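# Put the grey crate into the tunnel washer, inverted

## Task

Turn the grey crate over so its open side faces down, and push or place it into the tunnel washer's entry in that inverted orientation.

## Robot and tools

Robot: two arms, left_arm carrying a five-finger left hand and right_arm carrying a right hand. Bases in the scene frame: left_arm at (-0.046, +0.430, 0) m, yawed slightly (quat_wxyz +1.000, 0, 0, +0.021); right_arm at (-0.038, -0.384, 0) m (quat_wxyz +1.000, 0, 0, -0.004). Scene frame: origin at table height midway between the nominal bases, +x out over the table, +z up, left_arm on +y. A post stands on the floor behind the arms. Loose objects may occasionally get a brief nudge from outside.

Frames. Every reported hand position, orientation (quat_wxyz), velocity and Hand target is in that arm's own base frame. Pose offsets also use that arm's base axes, and rotations turn about the Hand target position. The hand point sits 0.15 m out from the wrist flange along the fingers and 0.05 m in front of the palm. Its +z runs along straight fingers, +y out of the palm, +x across the palm away from the thumb for the right hand and toward the thumb for the left. Straight fingers extend 0.06-0.07 m beyond the point and sit 0.06 m behind it along -y. A bracket on the little-finger side of the wrist can strike things; with fingers level the wrist may hang up to 0.11 m (palm down) or 0.23 m (palm up) below the point.

The 28-number row (all values -1 to 1), one list covering both arms, left first: left dx, dy, dz, rx, ry, rz; left little, ring, middle, index, thumb_bend, thumb_turn, force_limit, speed; then the same fourteen for the right arm. The six pose numbers are offsets, not poses: measured from the arm's Hand target when the action or move begins, 1.0 = 0.6 m for dx/dy/dz and 180 degrees for the rx/ry/rz rotation vector. Sending six zeros asks nothing new of that arm. Finger numbers are absolute targets: -1 straight/open, +1 curled/closed; thumb_turn -1 beside the palm, +1 opposite the fingers. force_limit maps -1..+1 to roughly 0..10 N at the fingertip (0..15 N on the two thumb motors). speed rises from almost nothing at -1 to full at +0.48 and stays full above. Hand numbers never mean "unchanged": to leave a hand alone, resend the eight numbers of its last executed row (or, if none yet, its hand_measured six plus hand_force_limit and hand_speed). Use speed -0.94 or below for a gentle close.

Tools:
- execute_actions(actions, cameras): actions is a list of actions; each action is up to 15 rows, one per 1/30 s step, a short table repeating its last row. Every row of an action counts from the same start pose, so repeating an offset in a later action moves further. Images come only if actions is empty or cameras names some.
- move(target, speed, blend, stop_force, zero, blocking, cameras): straight-line path for each hand point toward offsets from its Hand target. target is one row or up to 15 rows, all counted from the same starting Hand targets. speed in m/s, 0.002-3.6, default 0.25 (turns up to twice that in rad/s). blend in metres rounds corners in a list; 0 stops at each. stop_force in N, 3-120, ends an arm's path when its wrist sensor feels that much push against the motion; it requires identical hand numbers in every row and cannot be combined with blocking=false. zero (default true) re-zeros the sensor before the move. Paths do not avoid obstacles or the other arm and time out after 10 s. The result adds a move: line (done, off_target, moving, held, fault) and limits (paced = pose clipped, held = steps withheld).
- wait(seconds 0-3600), stop(), zoom_image(camera, region [x0,y0,x1,y1], max 504 px each way), show_instructions(), zero_wrist_force(arm), finished_scene(scene=1).
Cameras: cam_head_left, cam_head_right, cam_high, cam_left_wrist, cam_right_wrist, each 672x504.

Results: end_effector_position (m), quaternion and velocities; Hand target (the last commanded pose after clipping, basis for the next offsets; the hand often rests a little short of it, and only a new command closes that gap); hand_measured, hand_stopped_by (moving, target, force, stalled, fault) and hand_load_n, each six values in motor order; Wrist force/torque in the end effector's axes plus a peak line; Joint positions and torques; MOTOR HOT and fault lines. A dropped grip shows mainly as hand_load_n falling toward zero.

Control notes: orientation commands are clipped to within 32 degrees of the measured orientation per step; joints move at most 2.51 rad/s. Keep the wrist away from the first joint's axis or the arm may swing around. Grasps: thumb turned in front grips 0.035-0.065 m objects, handles down to about 0.025 m; tip pinch for light items up to about 0.08 m.

Avoid: dropping the crate even a few millimetres, releasing it while it moves, slamming or hard pressing into fixed or heavy things, and knocking anything out of the work area. An arm halts for 10 s if net outside force nears 150 N or a joint exceeds its contact-torque limit (wrist joints about 16 N m, including held weight) or lags its plan (0.9 degrees wrist, 7.5 degrees shoulder/elbow). Targets even slightly beyond a firm contact can trigger this. Do not let the arms or hands collide or close a hand on the other's fingers. Long holding or stretching heats motors; at 85 °C the arm brakes for 30-60 s.

Each tool is called after ">>>" as name(argument=value, ...) on one line, values as JSON.

Reference images:

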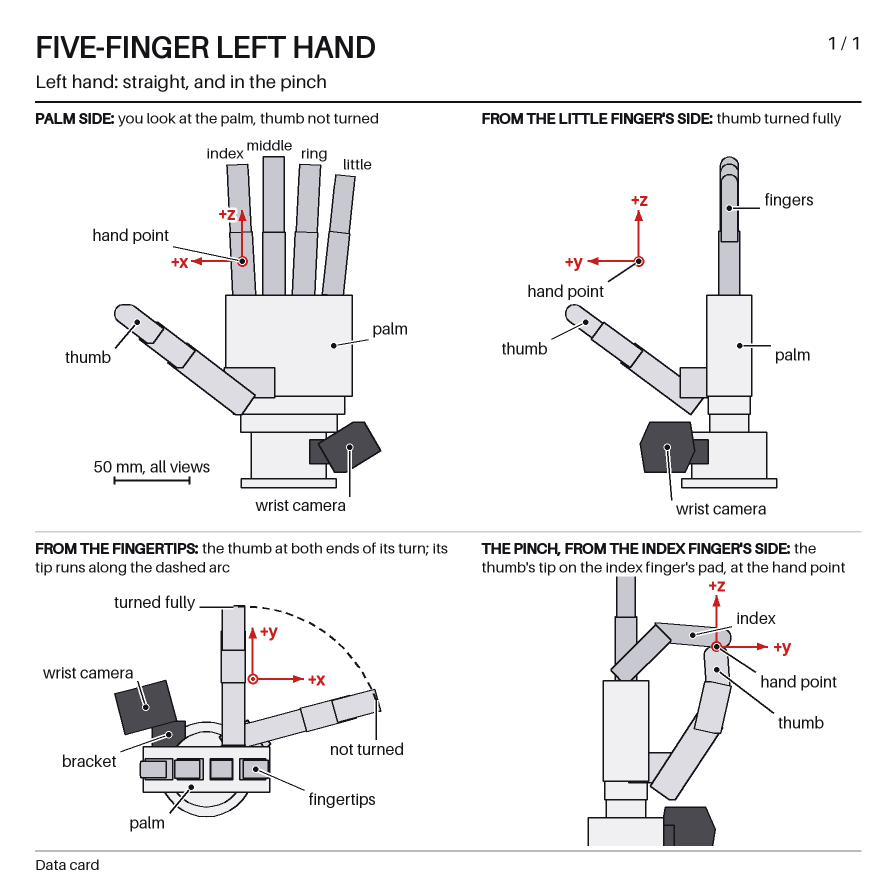

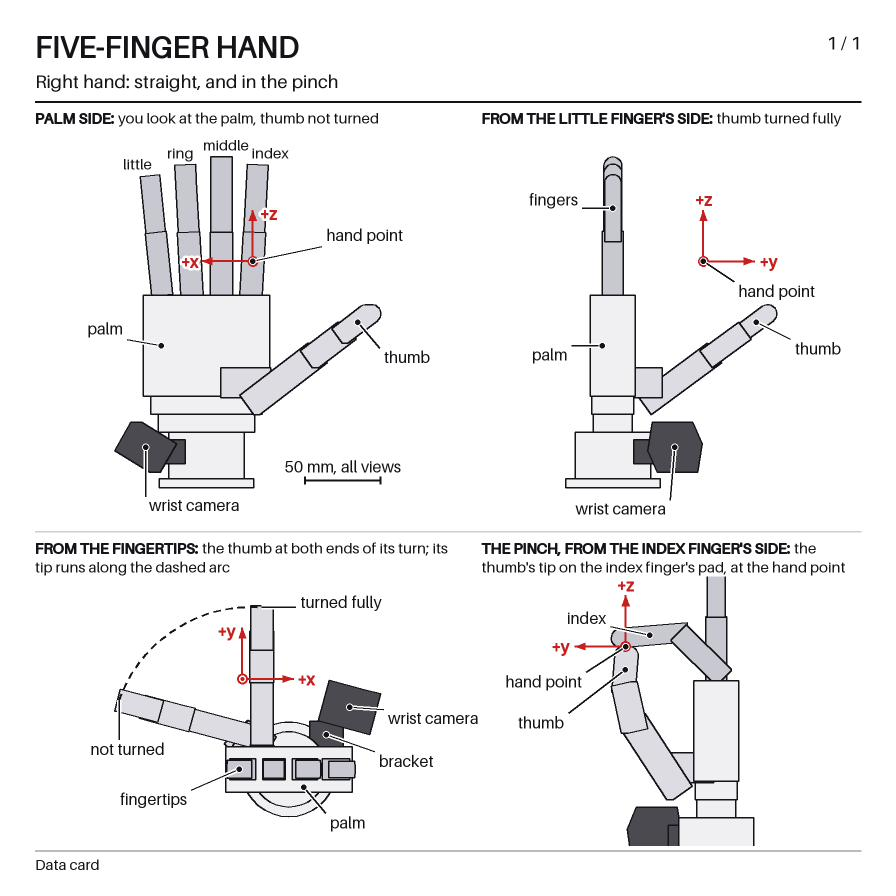

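## Session

>>> execute_actions(actions=[], cameras=["all"])

Scene clock: 0.00 s.
left_arm: end_effector_position=(-0.1430, +0.2519, +0.1677) hand_measured=(-1.000, -1.000, -1.000, -1.000, -1.000, -1.000) hand_load_n=(+0.0, +0.0, +0.0, +0.0, +0.0, +0.0) hand_stopped_by=(target, target, target, target, target, target) hand_force_limit=0.00 hand_speed=-0.80 end_effector_quat_wxyz=(+0.290, +0.736, +0.611, -0.032) | right_arm: end_effector_position=(-0.0369, -0.2083, +0.2894) hand_measured=(-1.000, -1.000, -1.000, -1.000, -1.000, -1.000) hand_load_n=(+0.0, +0.0, +0.0, +0.0, +0.0, +0.0) hand_stopped_by=(target, target, target, target, target, target) hand_force_limit=0.00 hand_speed=-0.80 end_effector_quat_wxyz=(-0.289, +0.844, -0.430, +0.138)
Joint positions: left_arm=[5.699 -2.044 -1.722 1.64 -1.793 2.679] | right_arm=[-2.334 -1.59 1.91 1.898 1.478 0.149]
Joint velocities: within noise
Joint torques (N m): no reading
Wrist force (N): no reading
Wrist torque (N m): no reading
Wrist force, peak (N): no reading
Hand target: left_arm -0.1430, +0.2519, +0.1677; +0.290, +0.736, +0.611, -0.032 | right_arm -0.0369, -0.2083, +0.2894; -0.289, +0.844, -0.430, +0.138

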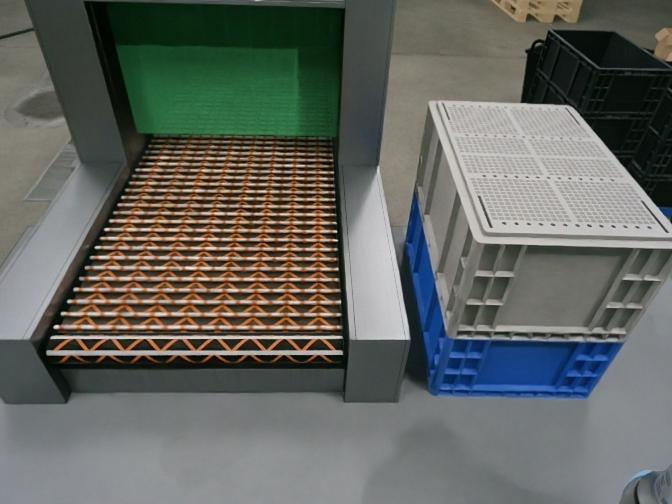

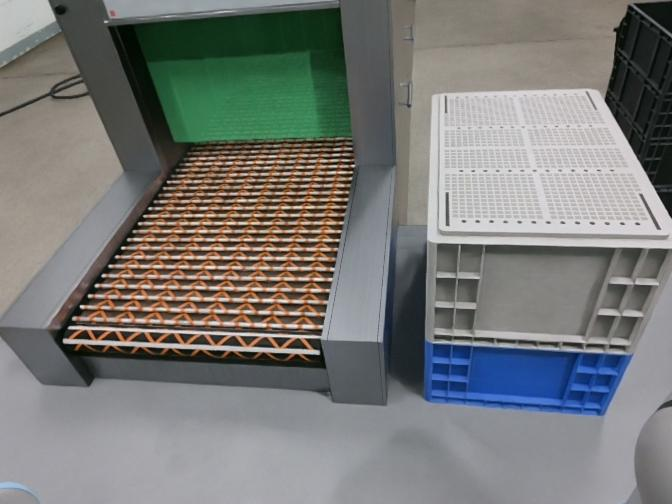

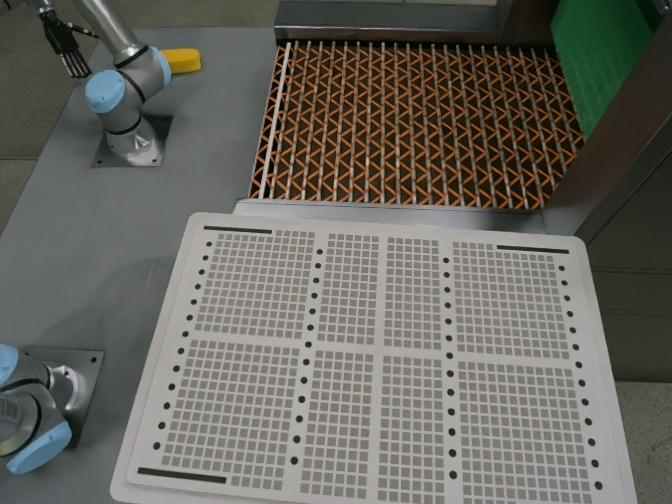

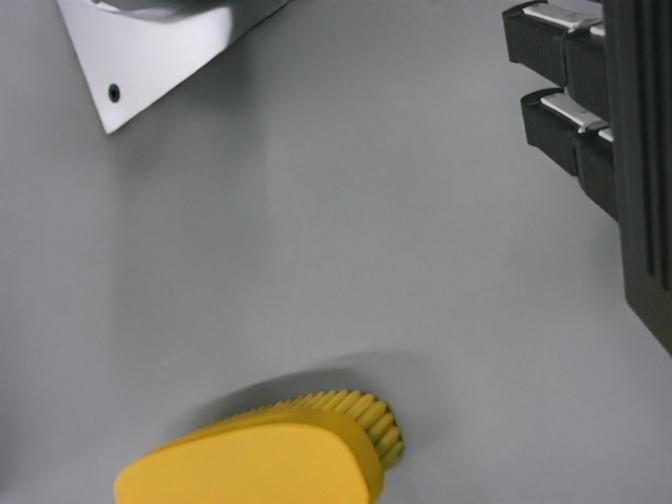

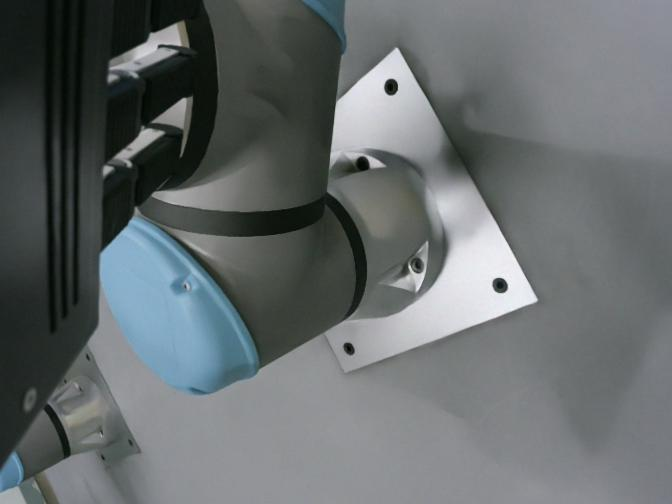

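>>> zoom_image(camera="cam_head_left", region=[380, 60, 672, 420])

>>> zoom_image(camera="cam_head_right", region=[380, 60, 672, 420])

>>> zoom_image(camera="cam_head_left", region=[480, 0, 672, 150])

>>> zoom_image(camera="cam_high", region=[0, 0, 300, 300])

>>> zoom_image(camera="cam_high", region=[80, 180, 672, 504])

Scaled by 1.400 from the camera's image (finer frame: 960x720).

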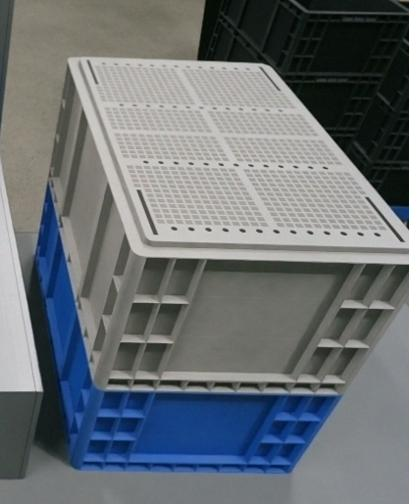

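Scaled by 1.400 from the camera's image (finer frame: 960x720).

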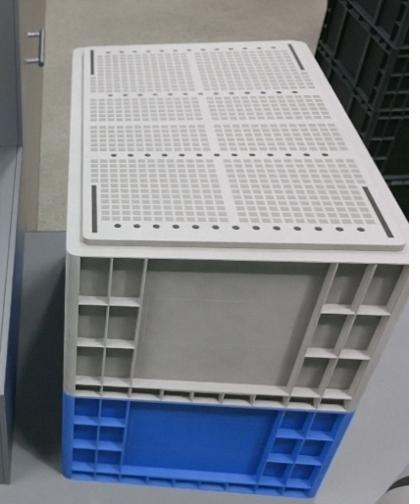

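Scaled by 2.625 from the camera's image (finer frame: 960x720).

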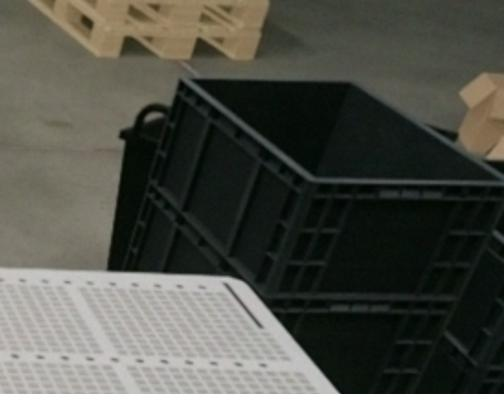

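Scaled by 1.680 from the camera's image (finer frame: 960x720).

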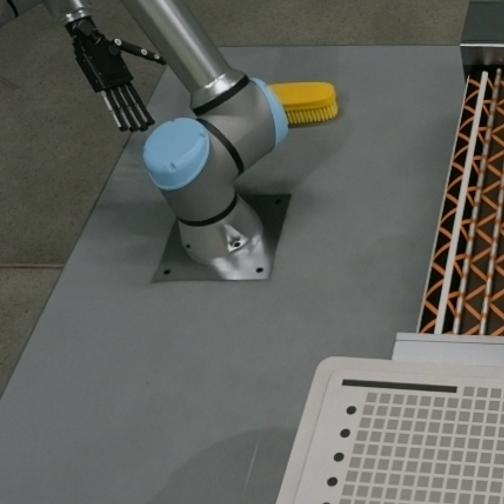

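Region (80, 180, 672, 504) is 592x324 pixels. A region can be at most 504 by 504 pixels.

>>> wait(seconds=1, cameras=["cam_head_left", "cam_high"])

>>> zoom_image(camera="cam_high", region=[168, 0, 672, 260])

>>> zoom_image(camera="cam_head_left", region=[0, 0, 420, 420])

Scene clock: 4.90 s.
left_arm: end_effector_position=(-0.1430, +0.2519, +0.1677) hand_measured=(-1.000, -1.000, -1.000, -1.000, -1.000, -1.000) hand_load_n=(+0.0, +0.0, +0.0, +0.0, +0.0, +0.0) hand_stopped_by=(target, target, target, target, target, target) hand_force_limit=0.00 hand_speed=-0.80 end_effector_quat_wxyz=(+0.290, +0.736, +0.611, -0.032) | right_arm: end_effector_position=(-0.0369, -0.2083, +0.2894) hand_measured=(-1.000, -1.000, -1.000, -1.000, -1.000, -1.000) hand_load_n=(+0.0, +0.0, +0.0, +0.0, +0.0, +0.0) hand_stopped_by=(target, target, target, target, target, target) hand_force_limit=0.00 hand_speed=-0.80 end_effector_quat_wxyz=(-0.289, +0.844, -0.430, +0.138)
Joint positions: left_arm=[5.699 -2.044 -1.722 1.64 -1.793 2.679] | right_arm=[-2.334 -1.59 1.91 1.898 1.478 0.149]
Joint torques (N m): left_arm=[0.37 36.31 12.23 -3.21 -0.21 0.23] | right_arm=[-0.03 -15.3 -16.04 2.8 -0.13 -0.03]
Wrist force (N): left_arm=[-0.2 0.0 -0.1] | right_arm=[-0.2 0.2 -0.1]
Wrist torque (N m): left_arm=[0.02 0.02 -0.01] | right_arm=[0.04 0.04 -0.01]
Wrist force, peak (N): left_arm=[-0.2 0.0 -0.4] | right_arm=[-0.3 0.0 -0.1]
Hand target: left_arm -0.1430, +0.2519, +0.1677; +0.290, +0.736, +0.611, -0.032 | right_arm -0.0369, -0.2083, +0.2894; -0.289, +0.844, -0.430, +0.138
wait: 1.00 s; at rest from the start

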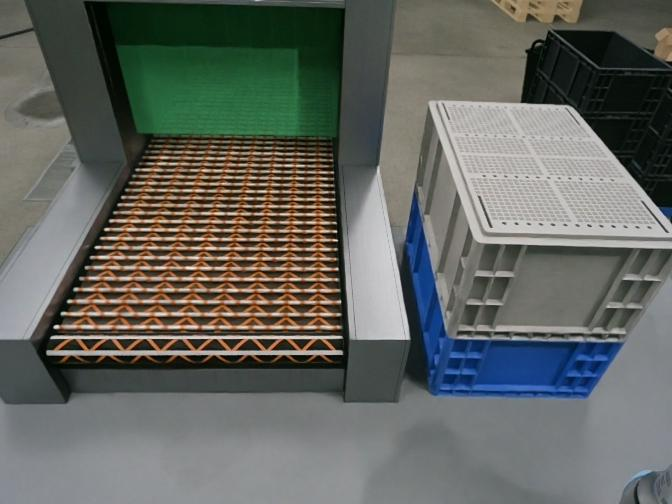

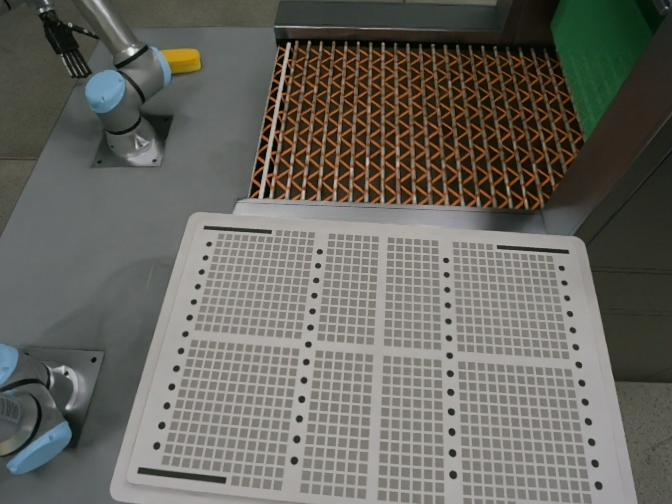

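Scaled by 1.000.

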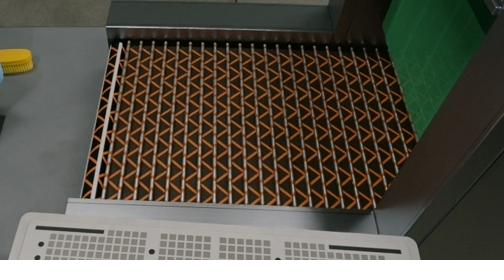

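Scaled by 1.200 from the camera's image (finer frame: 960x720).

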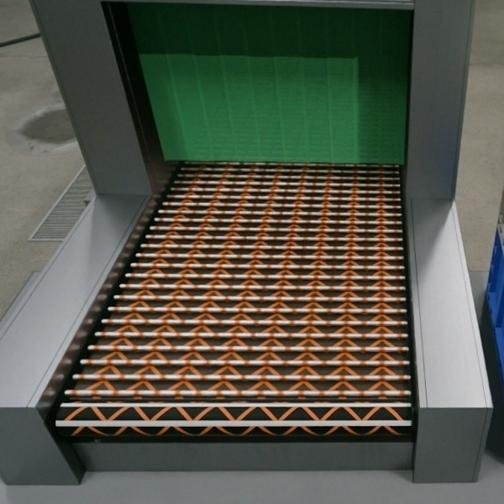

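>>> zoom_image(camera="cam_head_left", region=[552, 180, 672, 300])

>>> execute_actions(actions=[], cameras=["cam_head_right", "cam_high"])

>>> zoom_image(camera="cam_head_right", region=[552, 60, 672, 260])

>>> zoom_image(camera="cam_head_right", region=[400, 60, 520, 260])

>>> zoom_image(camera="cam_head_right", region=[400, 220, 672, 430])

Scaled by 4.200 from the camera's image (finer frame: 960x720).

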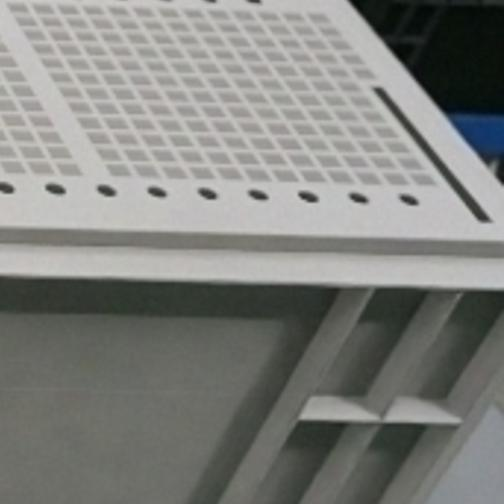

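Scene clock: 6.00 s.
left_arm: end_effector_position=(-0.1430, +0.2519, +0.1677) hand_measured=(-1.000, -1.000, -1.000, -1.000, -1.000, -1.000) hand_load_n=(+0.0, +0.0, +0.0, +0.0, +0.0, +0.0) hand_stopped_by=(target, target, target, target, target, target) hand_force_limit=0.00 hand_speed=-0.80 end_effector_quat_wxyz=(+0.290, +0.736, +0.611, -0.032) | right_arm: end_effector_position=(-0.0369, -0.2083, +0.2894) hand_measured=(-1.000, -1.000, -1.000, -1.000, -1.000, -1.000) hand_load_n=(+0.0, +0.0, +0.0, +0.0, +0.0, +0.0) hand_stopped_by=(target, target, target, target, target, target) hand_force_limit=0.00 hand_speed=-0.80 end_effector_quat_wxyz=(-0.289, +0.844, -0.430, +0.138)
Joint positions: left_arm=[5.699 -2.044 -1.722 1.64 -1.793 2.679] | right_arm=[-2.334 -1.59 1.91 1.898 1.478 0.149]
Joint velocities: within noise
Joint torques (N m): left_arm=[0.03 37.61 11.59 -3.24 -0.36 0.12] | right_arm=[-0.64 -15.19 -16.62 2.6 -0.16 -0.1]
Wrist force (N): left_arm=[-0.1 -0.1 -0.2] | right_arm=[-0.2 0.0 0.0]
Wrist torque (N m): left_arm=[0.00 0.00 0.00] | right_arm=[0.00 0.03 -0.01]
Wrist force, peak (N): left_arm=[0.1 -0.2 -0.4] | right_arm=[-0.1 0.1 0.3]
Hand target: left_arm -0.1430, +0.2519, +0.1677; +0.290, +0.736, +0.611, -0.032 | right_arm -0.0369, -0.2083, +0.2894; -0.289, +0.844, -0.430, +0.138
Images, in order (width x height): cam_head_right 672x504, cam_high 672x504.

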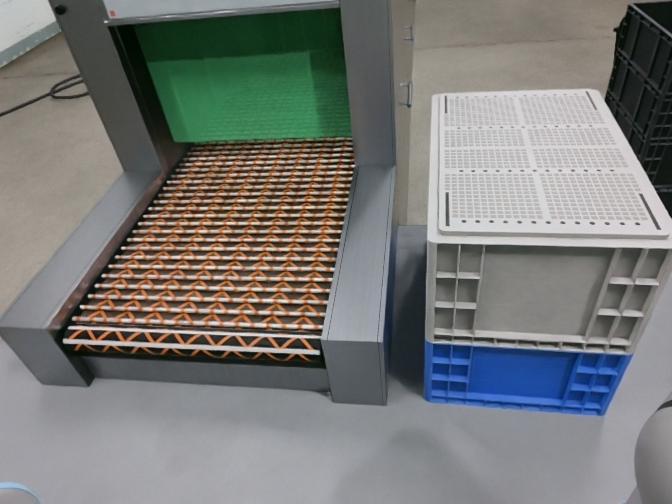

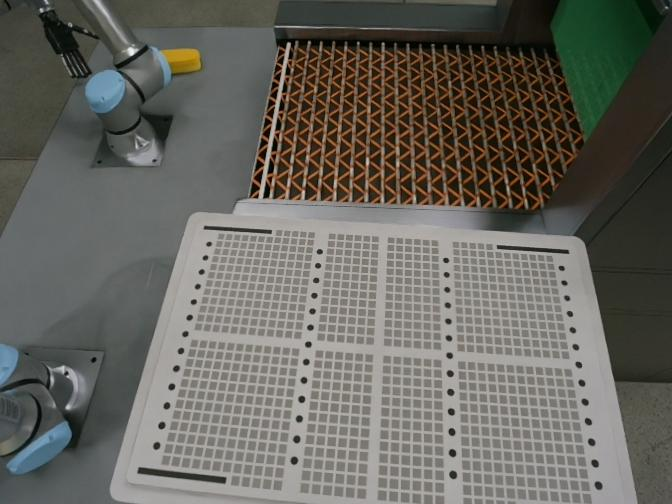

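Scaled by 2.520 from the camera's image (finer frame: 960x720).

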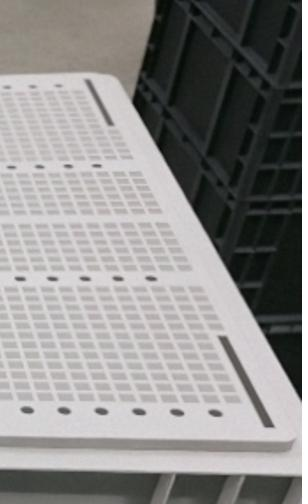

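Scaled by 2.520 from the camera's image (finer frame: 960x720).

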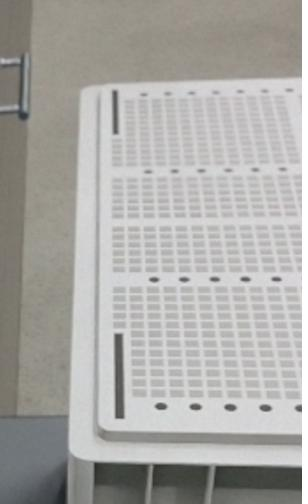

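Scaled by 1.853 from the camera's image (finer frame: 960x720).

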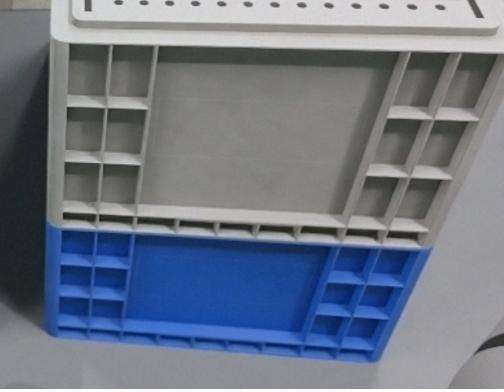

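>>> move(target=[[0,0,0.47,0,0,0,-1,-1,-1,-1,-1,-1,0,-0.8,0,0,0,0,0,0,-1,-1,-1,-1,-1,-1,0,-0.8],[0.322,0.247,0.553,0.0063,-0.0738,-0.039,-1,-1,-1,-1,-1,-1,0,-0.8,0,0,0,0,0,0,-1,-1,-1,-1,-1,-1,0,-0.8],[0.822,-0.003,0.553,0.0125,-0.1477,-0.078,-1,-1,-1,-1,-1,-1,0,-0.8,0,0,0,0,0,0,-1,-1,-1,-1,-1,-1,0,-0.8]], speed=0.2, blend=[0.08, 0.08, 0], cameras=["cam_high", "cam_left_wrist"])

Scene clock: 13.30 s.
left_arm: end_effector_position=(+0.3502, +0.2502, +0.4996) hand_measured=(-1.000, -1.000, -1.000, -1.000, -1.000, -1.000) hand_load_n=(+0.0, +0.0, +0.0, +0.0, +0.0, +0.0) hand_stopped_by=(target, target, target, target, target, target) hand_force_limit=0.00 hand_speed=-0.80 end_effector_quat_wxyz=(+0.402, +0.797, +0.435, +0.114) | right_arm: end_effector_position=(-0.0369, -0.2083, +0.2894) hand_measured=(-1.000, -1.000, -1.000, -1.000, -1.000, -1.000) hand_load_n=(+0.0, +0.0, +0.0, +0.0, -0.5, +0.0) hand_stopped_by=(target, target, target, target, target, target) hand_force_limit=0.00 hand_speed=-0.80 end_effector_quat_wxyz=(-0.289, +0.844, -0.430, +0.138)
Joint positions: left_arm=[4.637 -1.755 -1.433 0.961 -0.962 2.28] | right_arm=[-2.334 -1.59 1.91 1.898 1.478 0.149]
Joint torques (N m): left_arm=[-8.49 17.94 13.81 -4.6 2.29 -1.27] | right_arm=[-0.5 -15.67 -16.48 2.92 -0.13 -0.16]
Wrist force (N): left_arm=[0.4 -0.2 0.7] | right_arm=[-0.1 0.0 0.0]
Wrist torque (N m): left_arm=[-0.26 0.08 0.14] | right_arm=[0.01 0.01 0.00]
Wrist force, peak (N): left_arm=[0.5 3.8 5.1] | right_arm=[-0.3 0.0 -0.3]
Hand target: left_arm +0.3502, +0.2501, +0.4995; +0.402, +0.797, +0.435, +0.114 | right_arm -0.0369, -0.2083, +0.2894; -0.289, +0.844, -0.430, +0.138
Off the commanded pose: left_arm 0.000 m, 0 deg | right_arm 0.000 m, 0 deg.
move: done

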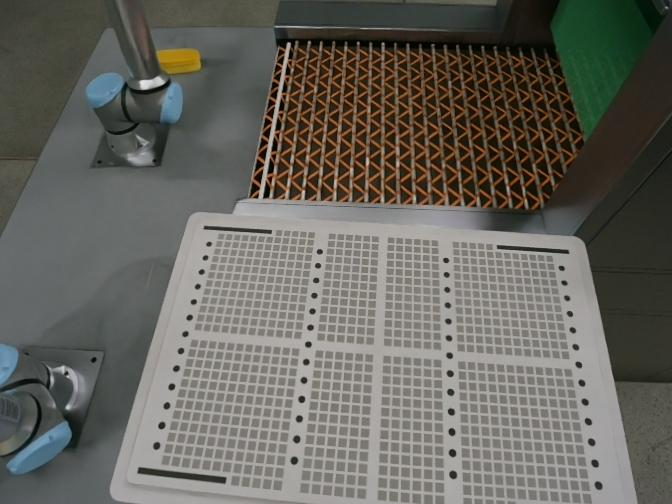

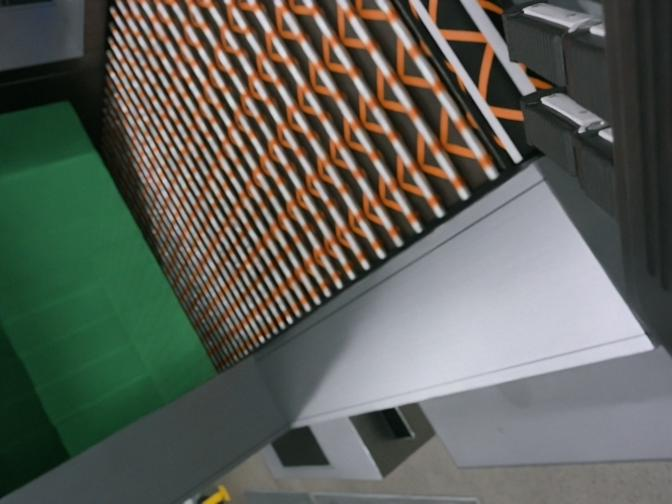

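>>> move(target=[0.083,-0.75,0,0.0063,-0.0738,-0.039,-1,-1,-1,-1,-1,-1,0,-0.8,0,0,0,0,0,0,-1,-1,-1,-1,-1,-1,0,-0.8], speed=0.2, cameras=["all"])

Scene clock: 17.70 s.
left_arm: end_effector_position=(+0.4000, -0.1999, +0.4996) hand_measured=(-1.000, -1.000, -1.000, -1.000, -1.000, -1.000) hand_load_n=(+0.0, +0.0, +0.0, +0.0, +0.0, +0.0) hand_stopped_by=(target, target, target, target, target, target) hand_force_limit=0.00 hand_speed=-0.80 end_effector_quat_wxyz=(+0.448, +0.808, +0.335, +0.185) | right_arm: end_effector_position=(-0.0369, -0.2083, +0.2894) hand_measured=(-1.000, -1.000, -1.000, -1.000, -1.000, -1.000) hand_load_n=(+0.0, +0.0, +0.0, +0.0, +0.0, -0.5) hand_stopped_by=(target, target, target, target, target, target) hand_force_limit=0.00 hand_speed=-0.80 end_effector_quat_wxyz=(-0.289, +0.844, -0.430, +0.138)
Joint positions: left_arm=[3.59 -1.248 -1.735 1.898 -0.642 0.986] | right_arm=[-2.334 -1.59 1.91 1.898 1.478 0.149]
Joint torques (N m): left_arm=[-7.71 -4.78 18.29 1.02 -0.69 -1.3] | right_arm=[-0.63 -15.07 -16.49 2.84 -0.26 -0.17]
Wrist force (N): left_arm=[0.6 -0.1 0.8] | right_arm=[-0.1 0.0 0.1]
Wrist torque (N m): left_arm=[-0.30 0.13 0.14] | right_arm=[0.01 0.01 0.00]
Wrist force, peak (N): left_arm=[-1.5 1.6 2.1] | right_arm=[-0.3 0.1 0.0]
Hand target: left_arm +0.4000, -0.1999, +0.4995; +0.448, +0.808, +0.335, +0.185 | right_arm -0.0369, -0.2083, +0.2894; -0.289, +0.844, -0.430, +0.138
Off the commanded pose: left_arm 0.000 m, 0 deg | right_arm 0.000 m, 0 deg.
move: done

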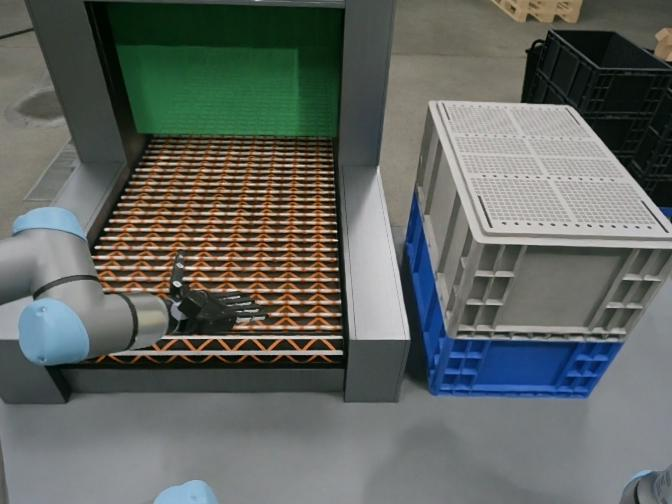

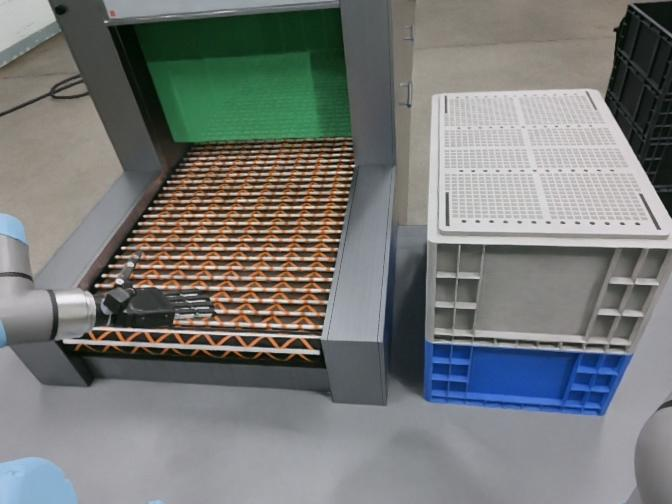

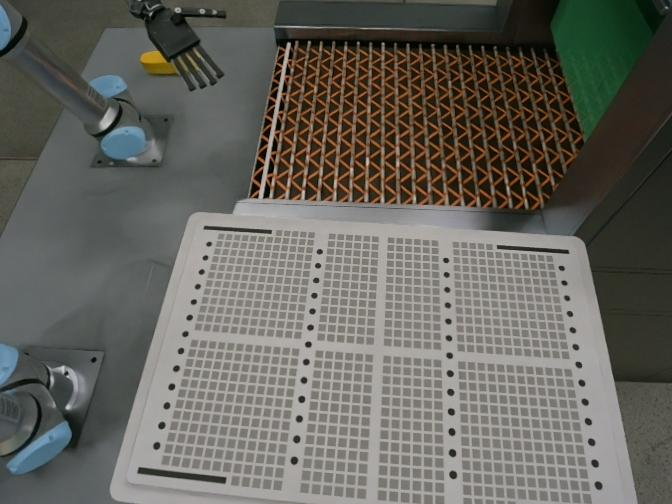

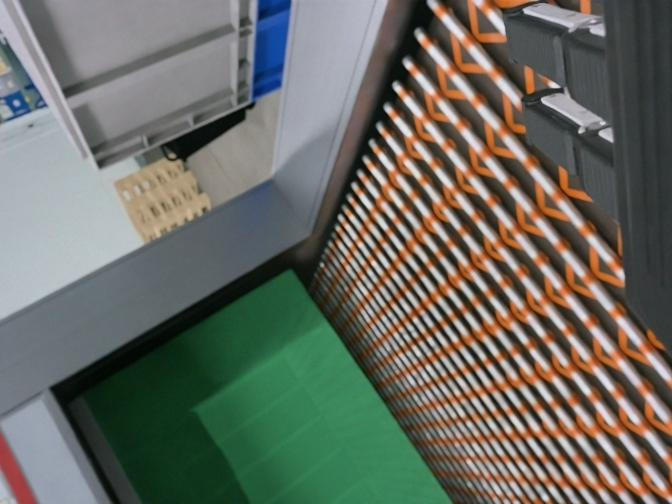

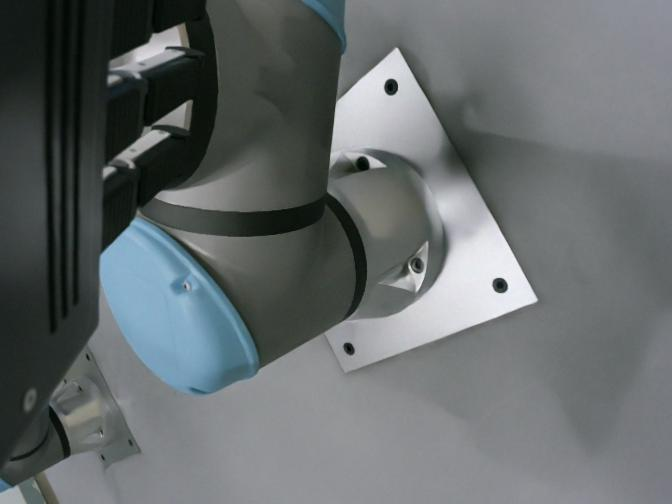

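>>> zoom_image(camera="cam_left_wrist", region=[0, 0, 320, 240])

>>> zoom_image(camera="cam_head_left", region=[0, 180, 420, 420])

>>> zoom_image(camera="cam_head_right", region=[0, 180, 300, 400])

>>> zoom_image(camera="cam_high", region=[80, 0, 380, 200])

Scaled by 1.575 from the camera's image (finer frame: 960x720).

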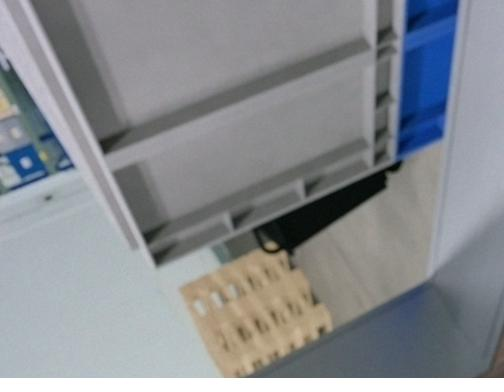

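Scaled by 1.200 from the camera's image (finer frame: 960x720).

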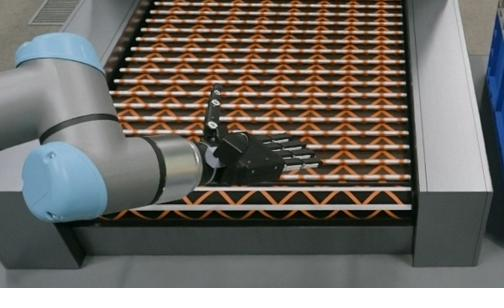

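Scaled by 1.680 from the camera's image (finer frame: 960x720).

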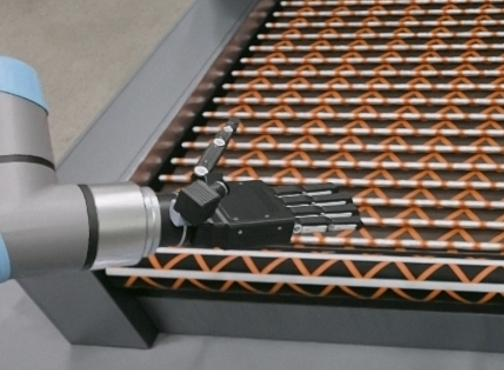

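Scaled by 1.680 from the camera's image (finer frame: 960x720).

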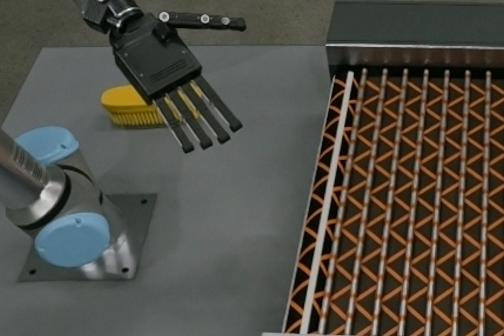

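>>> move(target=[0,-0.25,0.167,0,0,0,-1,-1,-1,-1,-1,-1,0,-0.8,0,0,0,0,0,0,-1,-1,-1,-1,-1,-1,0,-0.8], speed=0.2, cameras=["cam_head_left", "cam_head_right", "cam_high"])

>>> zoom_image(camera="cam_head_left", region=[200, 160, 500, 360])

>>> zoom_image(camera="cam_head_right", region=[100, 160, 400, 360])

>>> zoom_image(camera="cam_high", region=[80, 0, 380, 200])

Scene clock: 23.53 s.
left_arm: end_effector_position=(+0.4000, -0.3498, +0.5997) hand_measured=(-1.000, -1.000, -1.000, -1.000, -1.000, -1.000) hand_load_n=(+0.0, +0.0, +0.0, +0.0, +0.0, +0.0) hand_stopped_by=(target, target, target, target, target, target) hand_force_limit=0.00 hand_speed=-0.80 end_effector_quat_wxyz=(+0.448, +0.808, +0.335, +0.185) | right_arm: end_effector_position=(-0.0369, -0.2083, +0.2894) hand_measured=(-1.000, -1.000, -1.000, -1.000, -1.000, -1.000) hand_load_n=(+0.0, +0.0, +0.0, +0.0, +0.0, +0.0) hand_stopped_by=(target, target, target, target, target, target) hand_force_limit=0.00 hand_speed=-0.80 end_effector_quat_wxyz=(-0.289, +0.844, -0.430, +0.138)
Joint positions: left_arm=[2.858 -1.479 -1.196 2.055 -1.15 0.282] | right_arm=[-2.334 -1.59 1.91 1.898 1.478 0.149]
Joint torques (N m): left_arm=[-9.01 11.58 26.3 1.33 -1.1 -1.23] | right_arm=[-0.81 -15.7 -16.98 2.86 -0.19 -0.21]
Wrist force (N): left_arm=[0.4 -0.1 0.6] | right_arm=[-0.2 -0.3 -0.1]
Wrist torque (N m): left_arm=[-0.28 0.15 0.14] | right_arm=[-0.04 0.03 -0.02]
Wrist force, peak (N): left_arm=[5.3 -1.8 -0.5] | right_arm=[-0.4 -0.1 -0.1]
Hand target: left_arm +0.4000, -0.3499, +0.5997; +0.448, +0.808, +0.335, +0.185 | right_arm -0.0369, -0.2083, +0.2894; -0.289, +0.844, -0.430, +0.138
Off the commanded pose: left_arm 0.000 m, 0 deg | right_arm 0.000 m, 0 deg.
move: done

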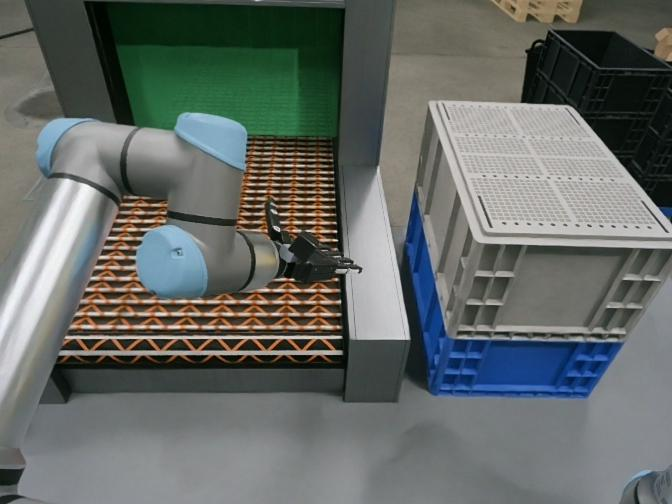

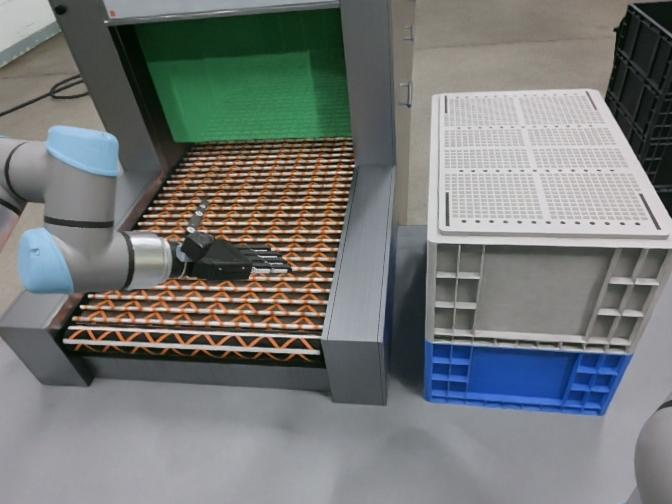

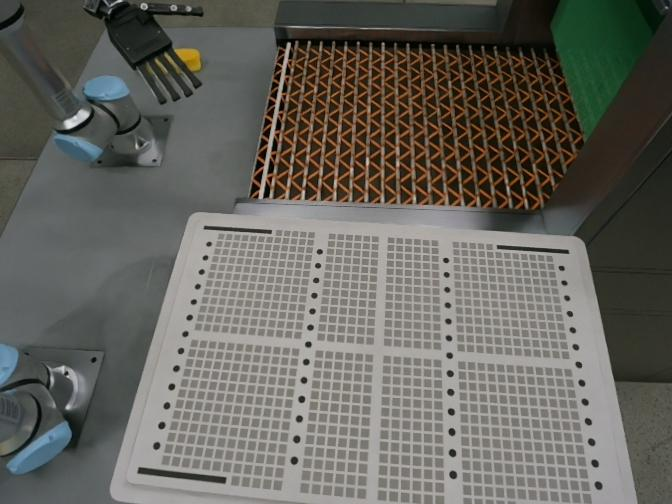

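Scaled by 1.680 from the camera's image (finer frame: 960x720).

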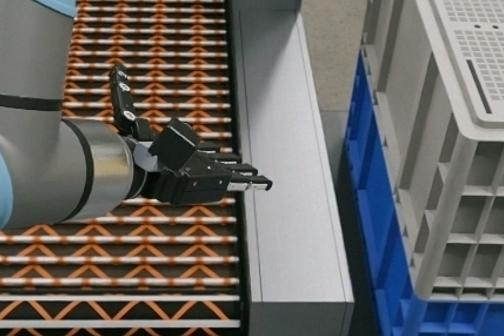

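Scaled by 1.680 from the camera's image (finer frame: 960x720).

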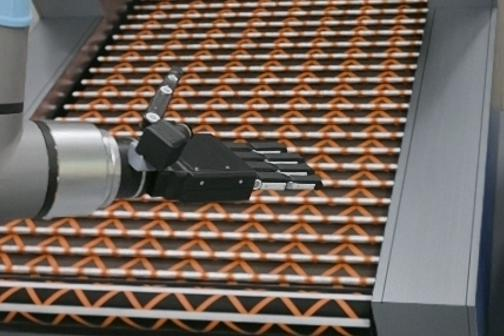

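Scaled by 1.680 from the camera's image (finer frame: 960x720).

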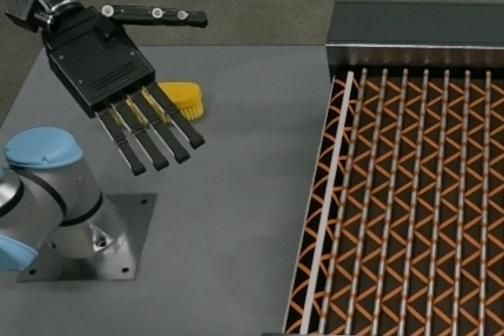

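>>> move(target=[0.213,-0.172,-0.067,0,0,-0.222,-1,-1,-1,-1,-1,-1,0,-0.8,0,0,0,0,0,0,-1,-1,-1,-1,-1,-1,0,-0.8], speed=0.2, cameras=["cam_head_left", "cam_head_right", "cam_high", "cam_left_wrist"])

>>> zoom_image(camera="cam_left_wrist", region=[0, 0, 504, 504])

Scene clock: 29.37 s.
left_arm: end_effector_position=(+0.5278, -0.4531, +0.5594) hand_measured=(-1.000, -1.000, -1.000, -1.000, -1.000, -1.000) hand_load_n=(+0.0, +0.0, +0.0, +0.0, +0.0, +0.0) hand_stopped_by=(target, target, target, target, target, target) hand_force_limit=0.00 hand_speed=-0.80 end_effector_quat_wxyz=(+0.485, +0.874, +0.039, +0.021) | right_arm: end_effector_position=(-0.0369, -0.2083, +0.2894) hand_measured=(-1.000, -1.000, -1.000, -1.000, -1.000, -1.000) hand_load_n=(+0.0, +0.0, +0.0, +0.0, +0.0, +0.0) hand_stopped_by=(target, target, target, target, target, target) hand_force_limit=0.00 hand_speed=-0.80 end_effector_quat_wxyz=(-0.289, +0.844, -0.430, +0.138)
Joint positions: left_arm=[2.98 -2.173 -0.535 1.513 -0.606 1.122] | right_arm=[-2.334 -1.59 1.91 1.898 1.478 0.149]
Joint torques (N m): left_arm=[8.28 52.41 25.96 -3.7 2.71 1.55] | right_arm=[-0.75 -16.11 -17.27 2.9 -0.22 -0.08]
Wrist force (N): left_arm=[0.4 0.0 1.0] | right_arm=[0.0 -0.2 0.1]
Wrist torque (N m): left_arm=[-0.27 0.17 -0.05] | right_arm=[-0.03 0.00 -0.01]
Wrist force, peak (N): left_arm=[1.6 -0.1 1.8] | right_arm=[-0.4 0.2 0.0]
Hand target: left_arm +0.5278, -0.4531, +0.5595; +0.485, +0.874, +0.039, +0.021 | right_arm -0.0369, -0.2083, +0.2894; -0.289, +0.844, -0.430, +0.138
Off the commanded pose: left_arm 0.000 m, 0 deg | right_arm 0.000 m, 0 deg.
move: done

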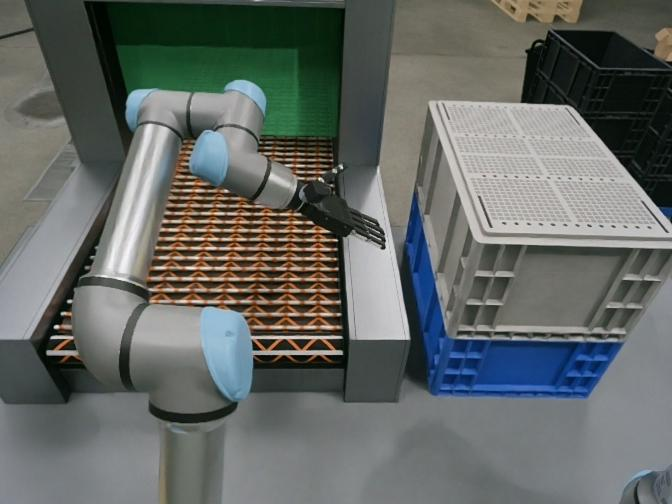

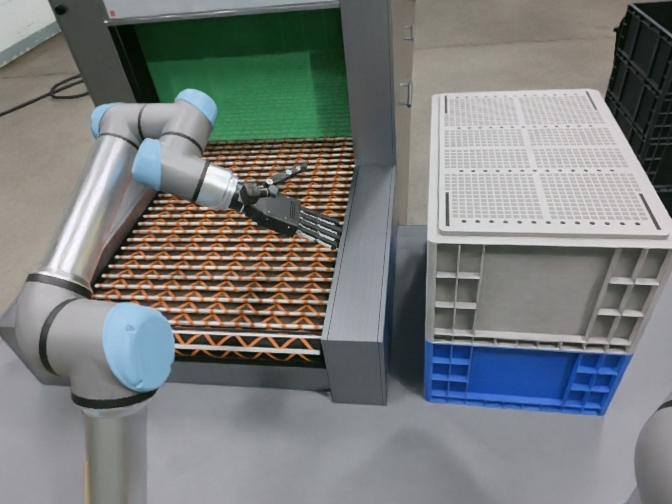

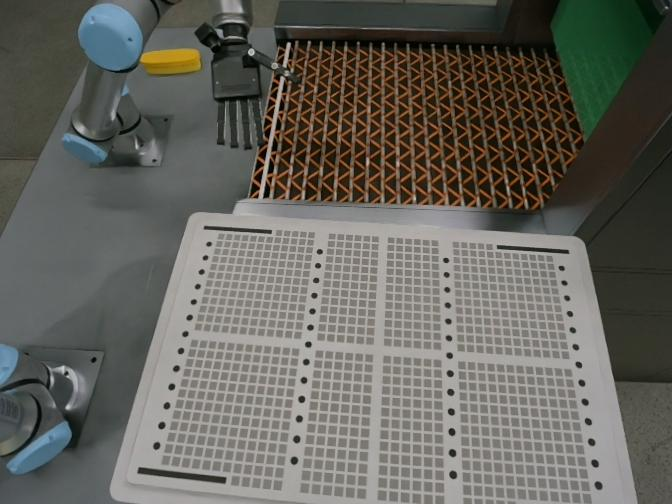

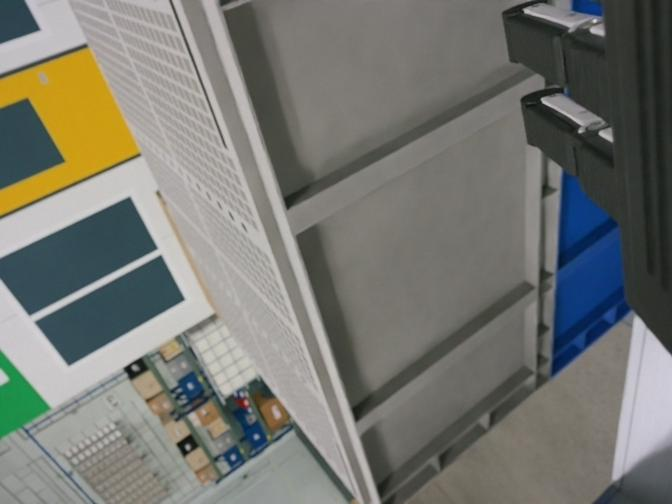

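Scaled by 1.000.

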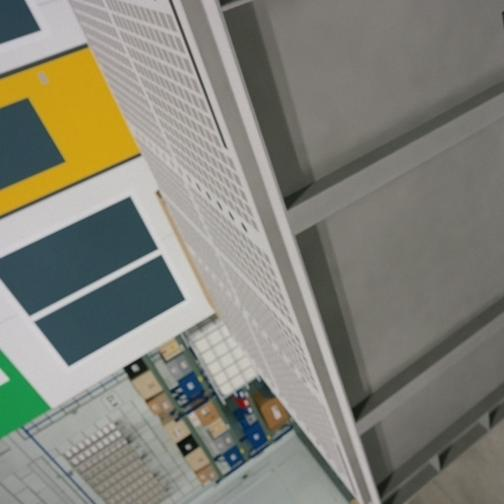

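>>> zoom_image(camera="cam_head_left", region=[395, 80, 515, 260])

>>> zoom_image(camera="cam_head_left", region=[395, 220, 635, 410])

Scaled by 2.800 from the camera's image (finer frame: 960x720).

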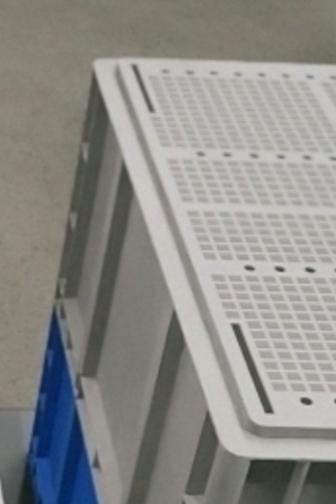

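Scaled by 2.100 from the camera's image (finer frame: 960x720).

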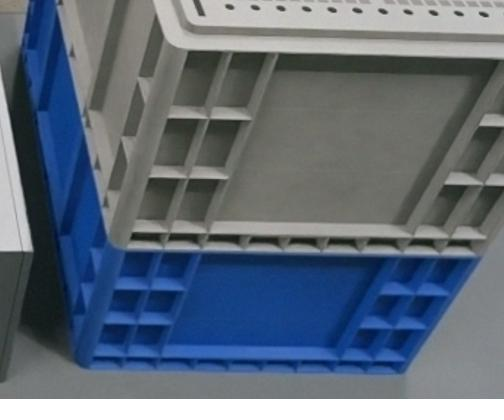

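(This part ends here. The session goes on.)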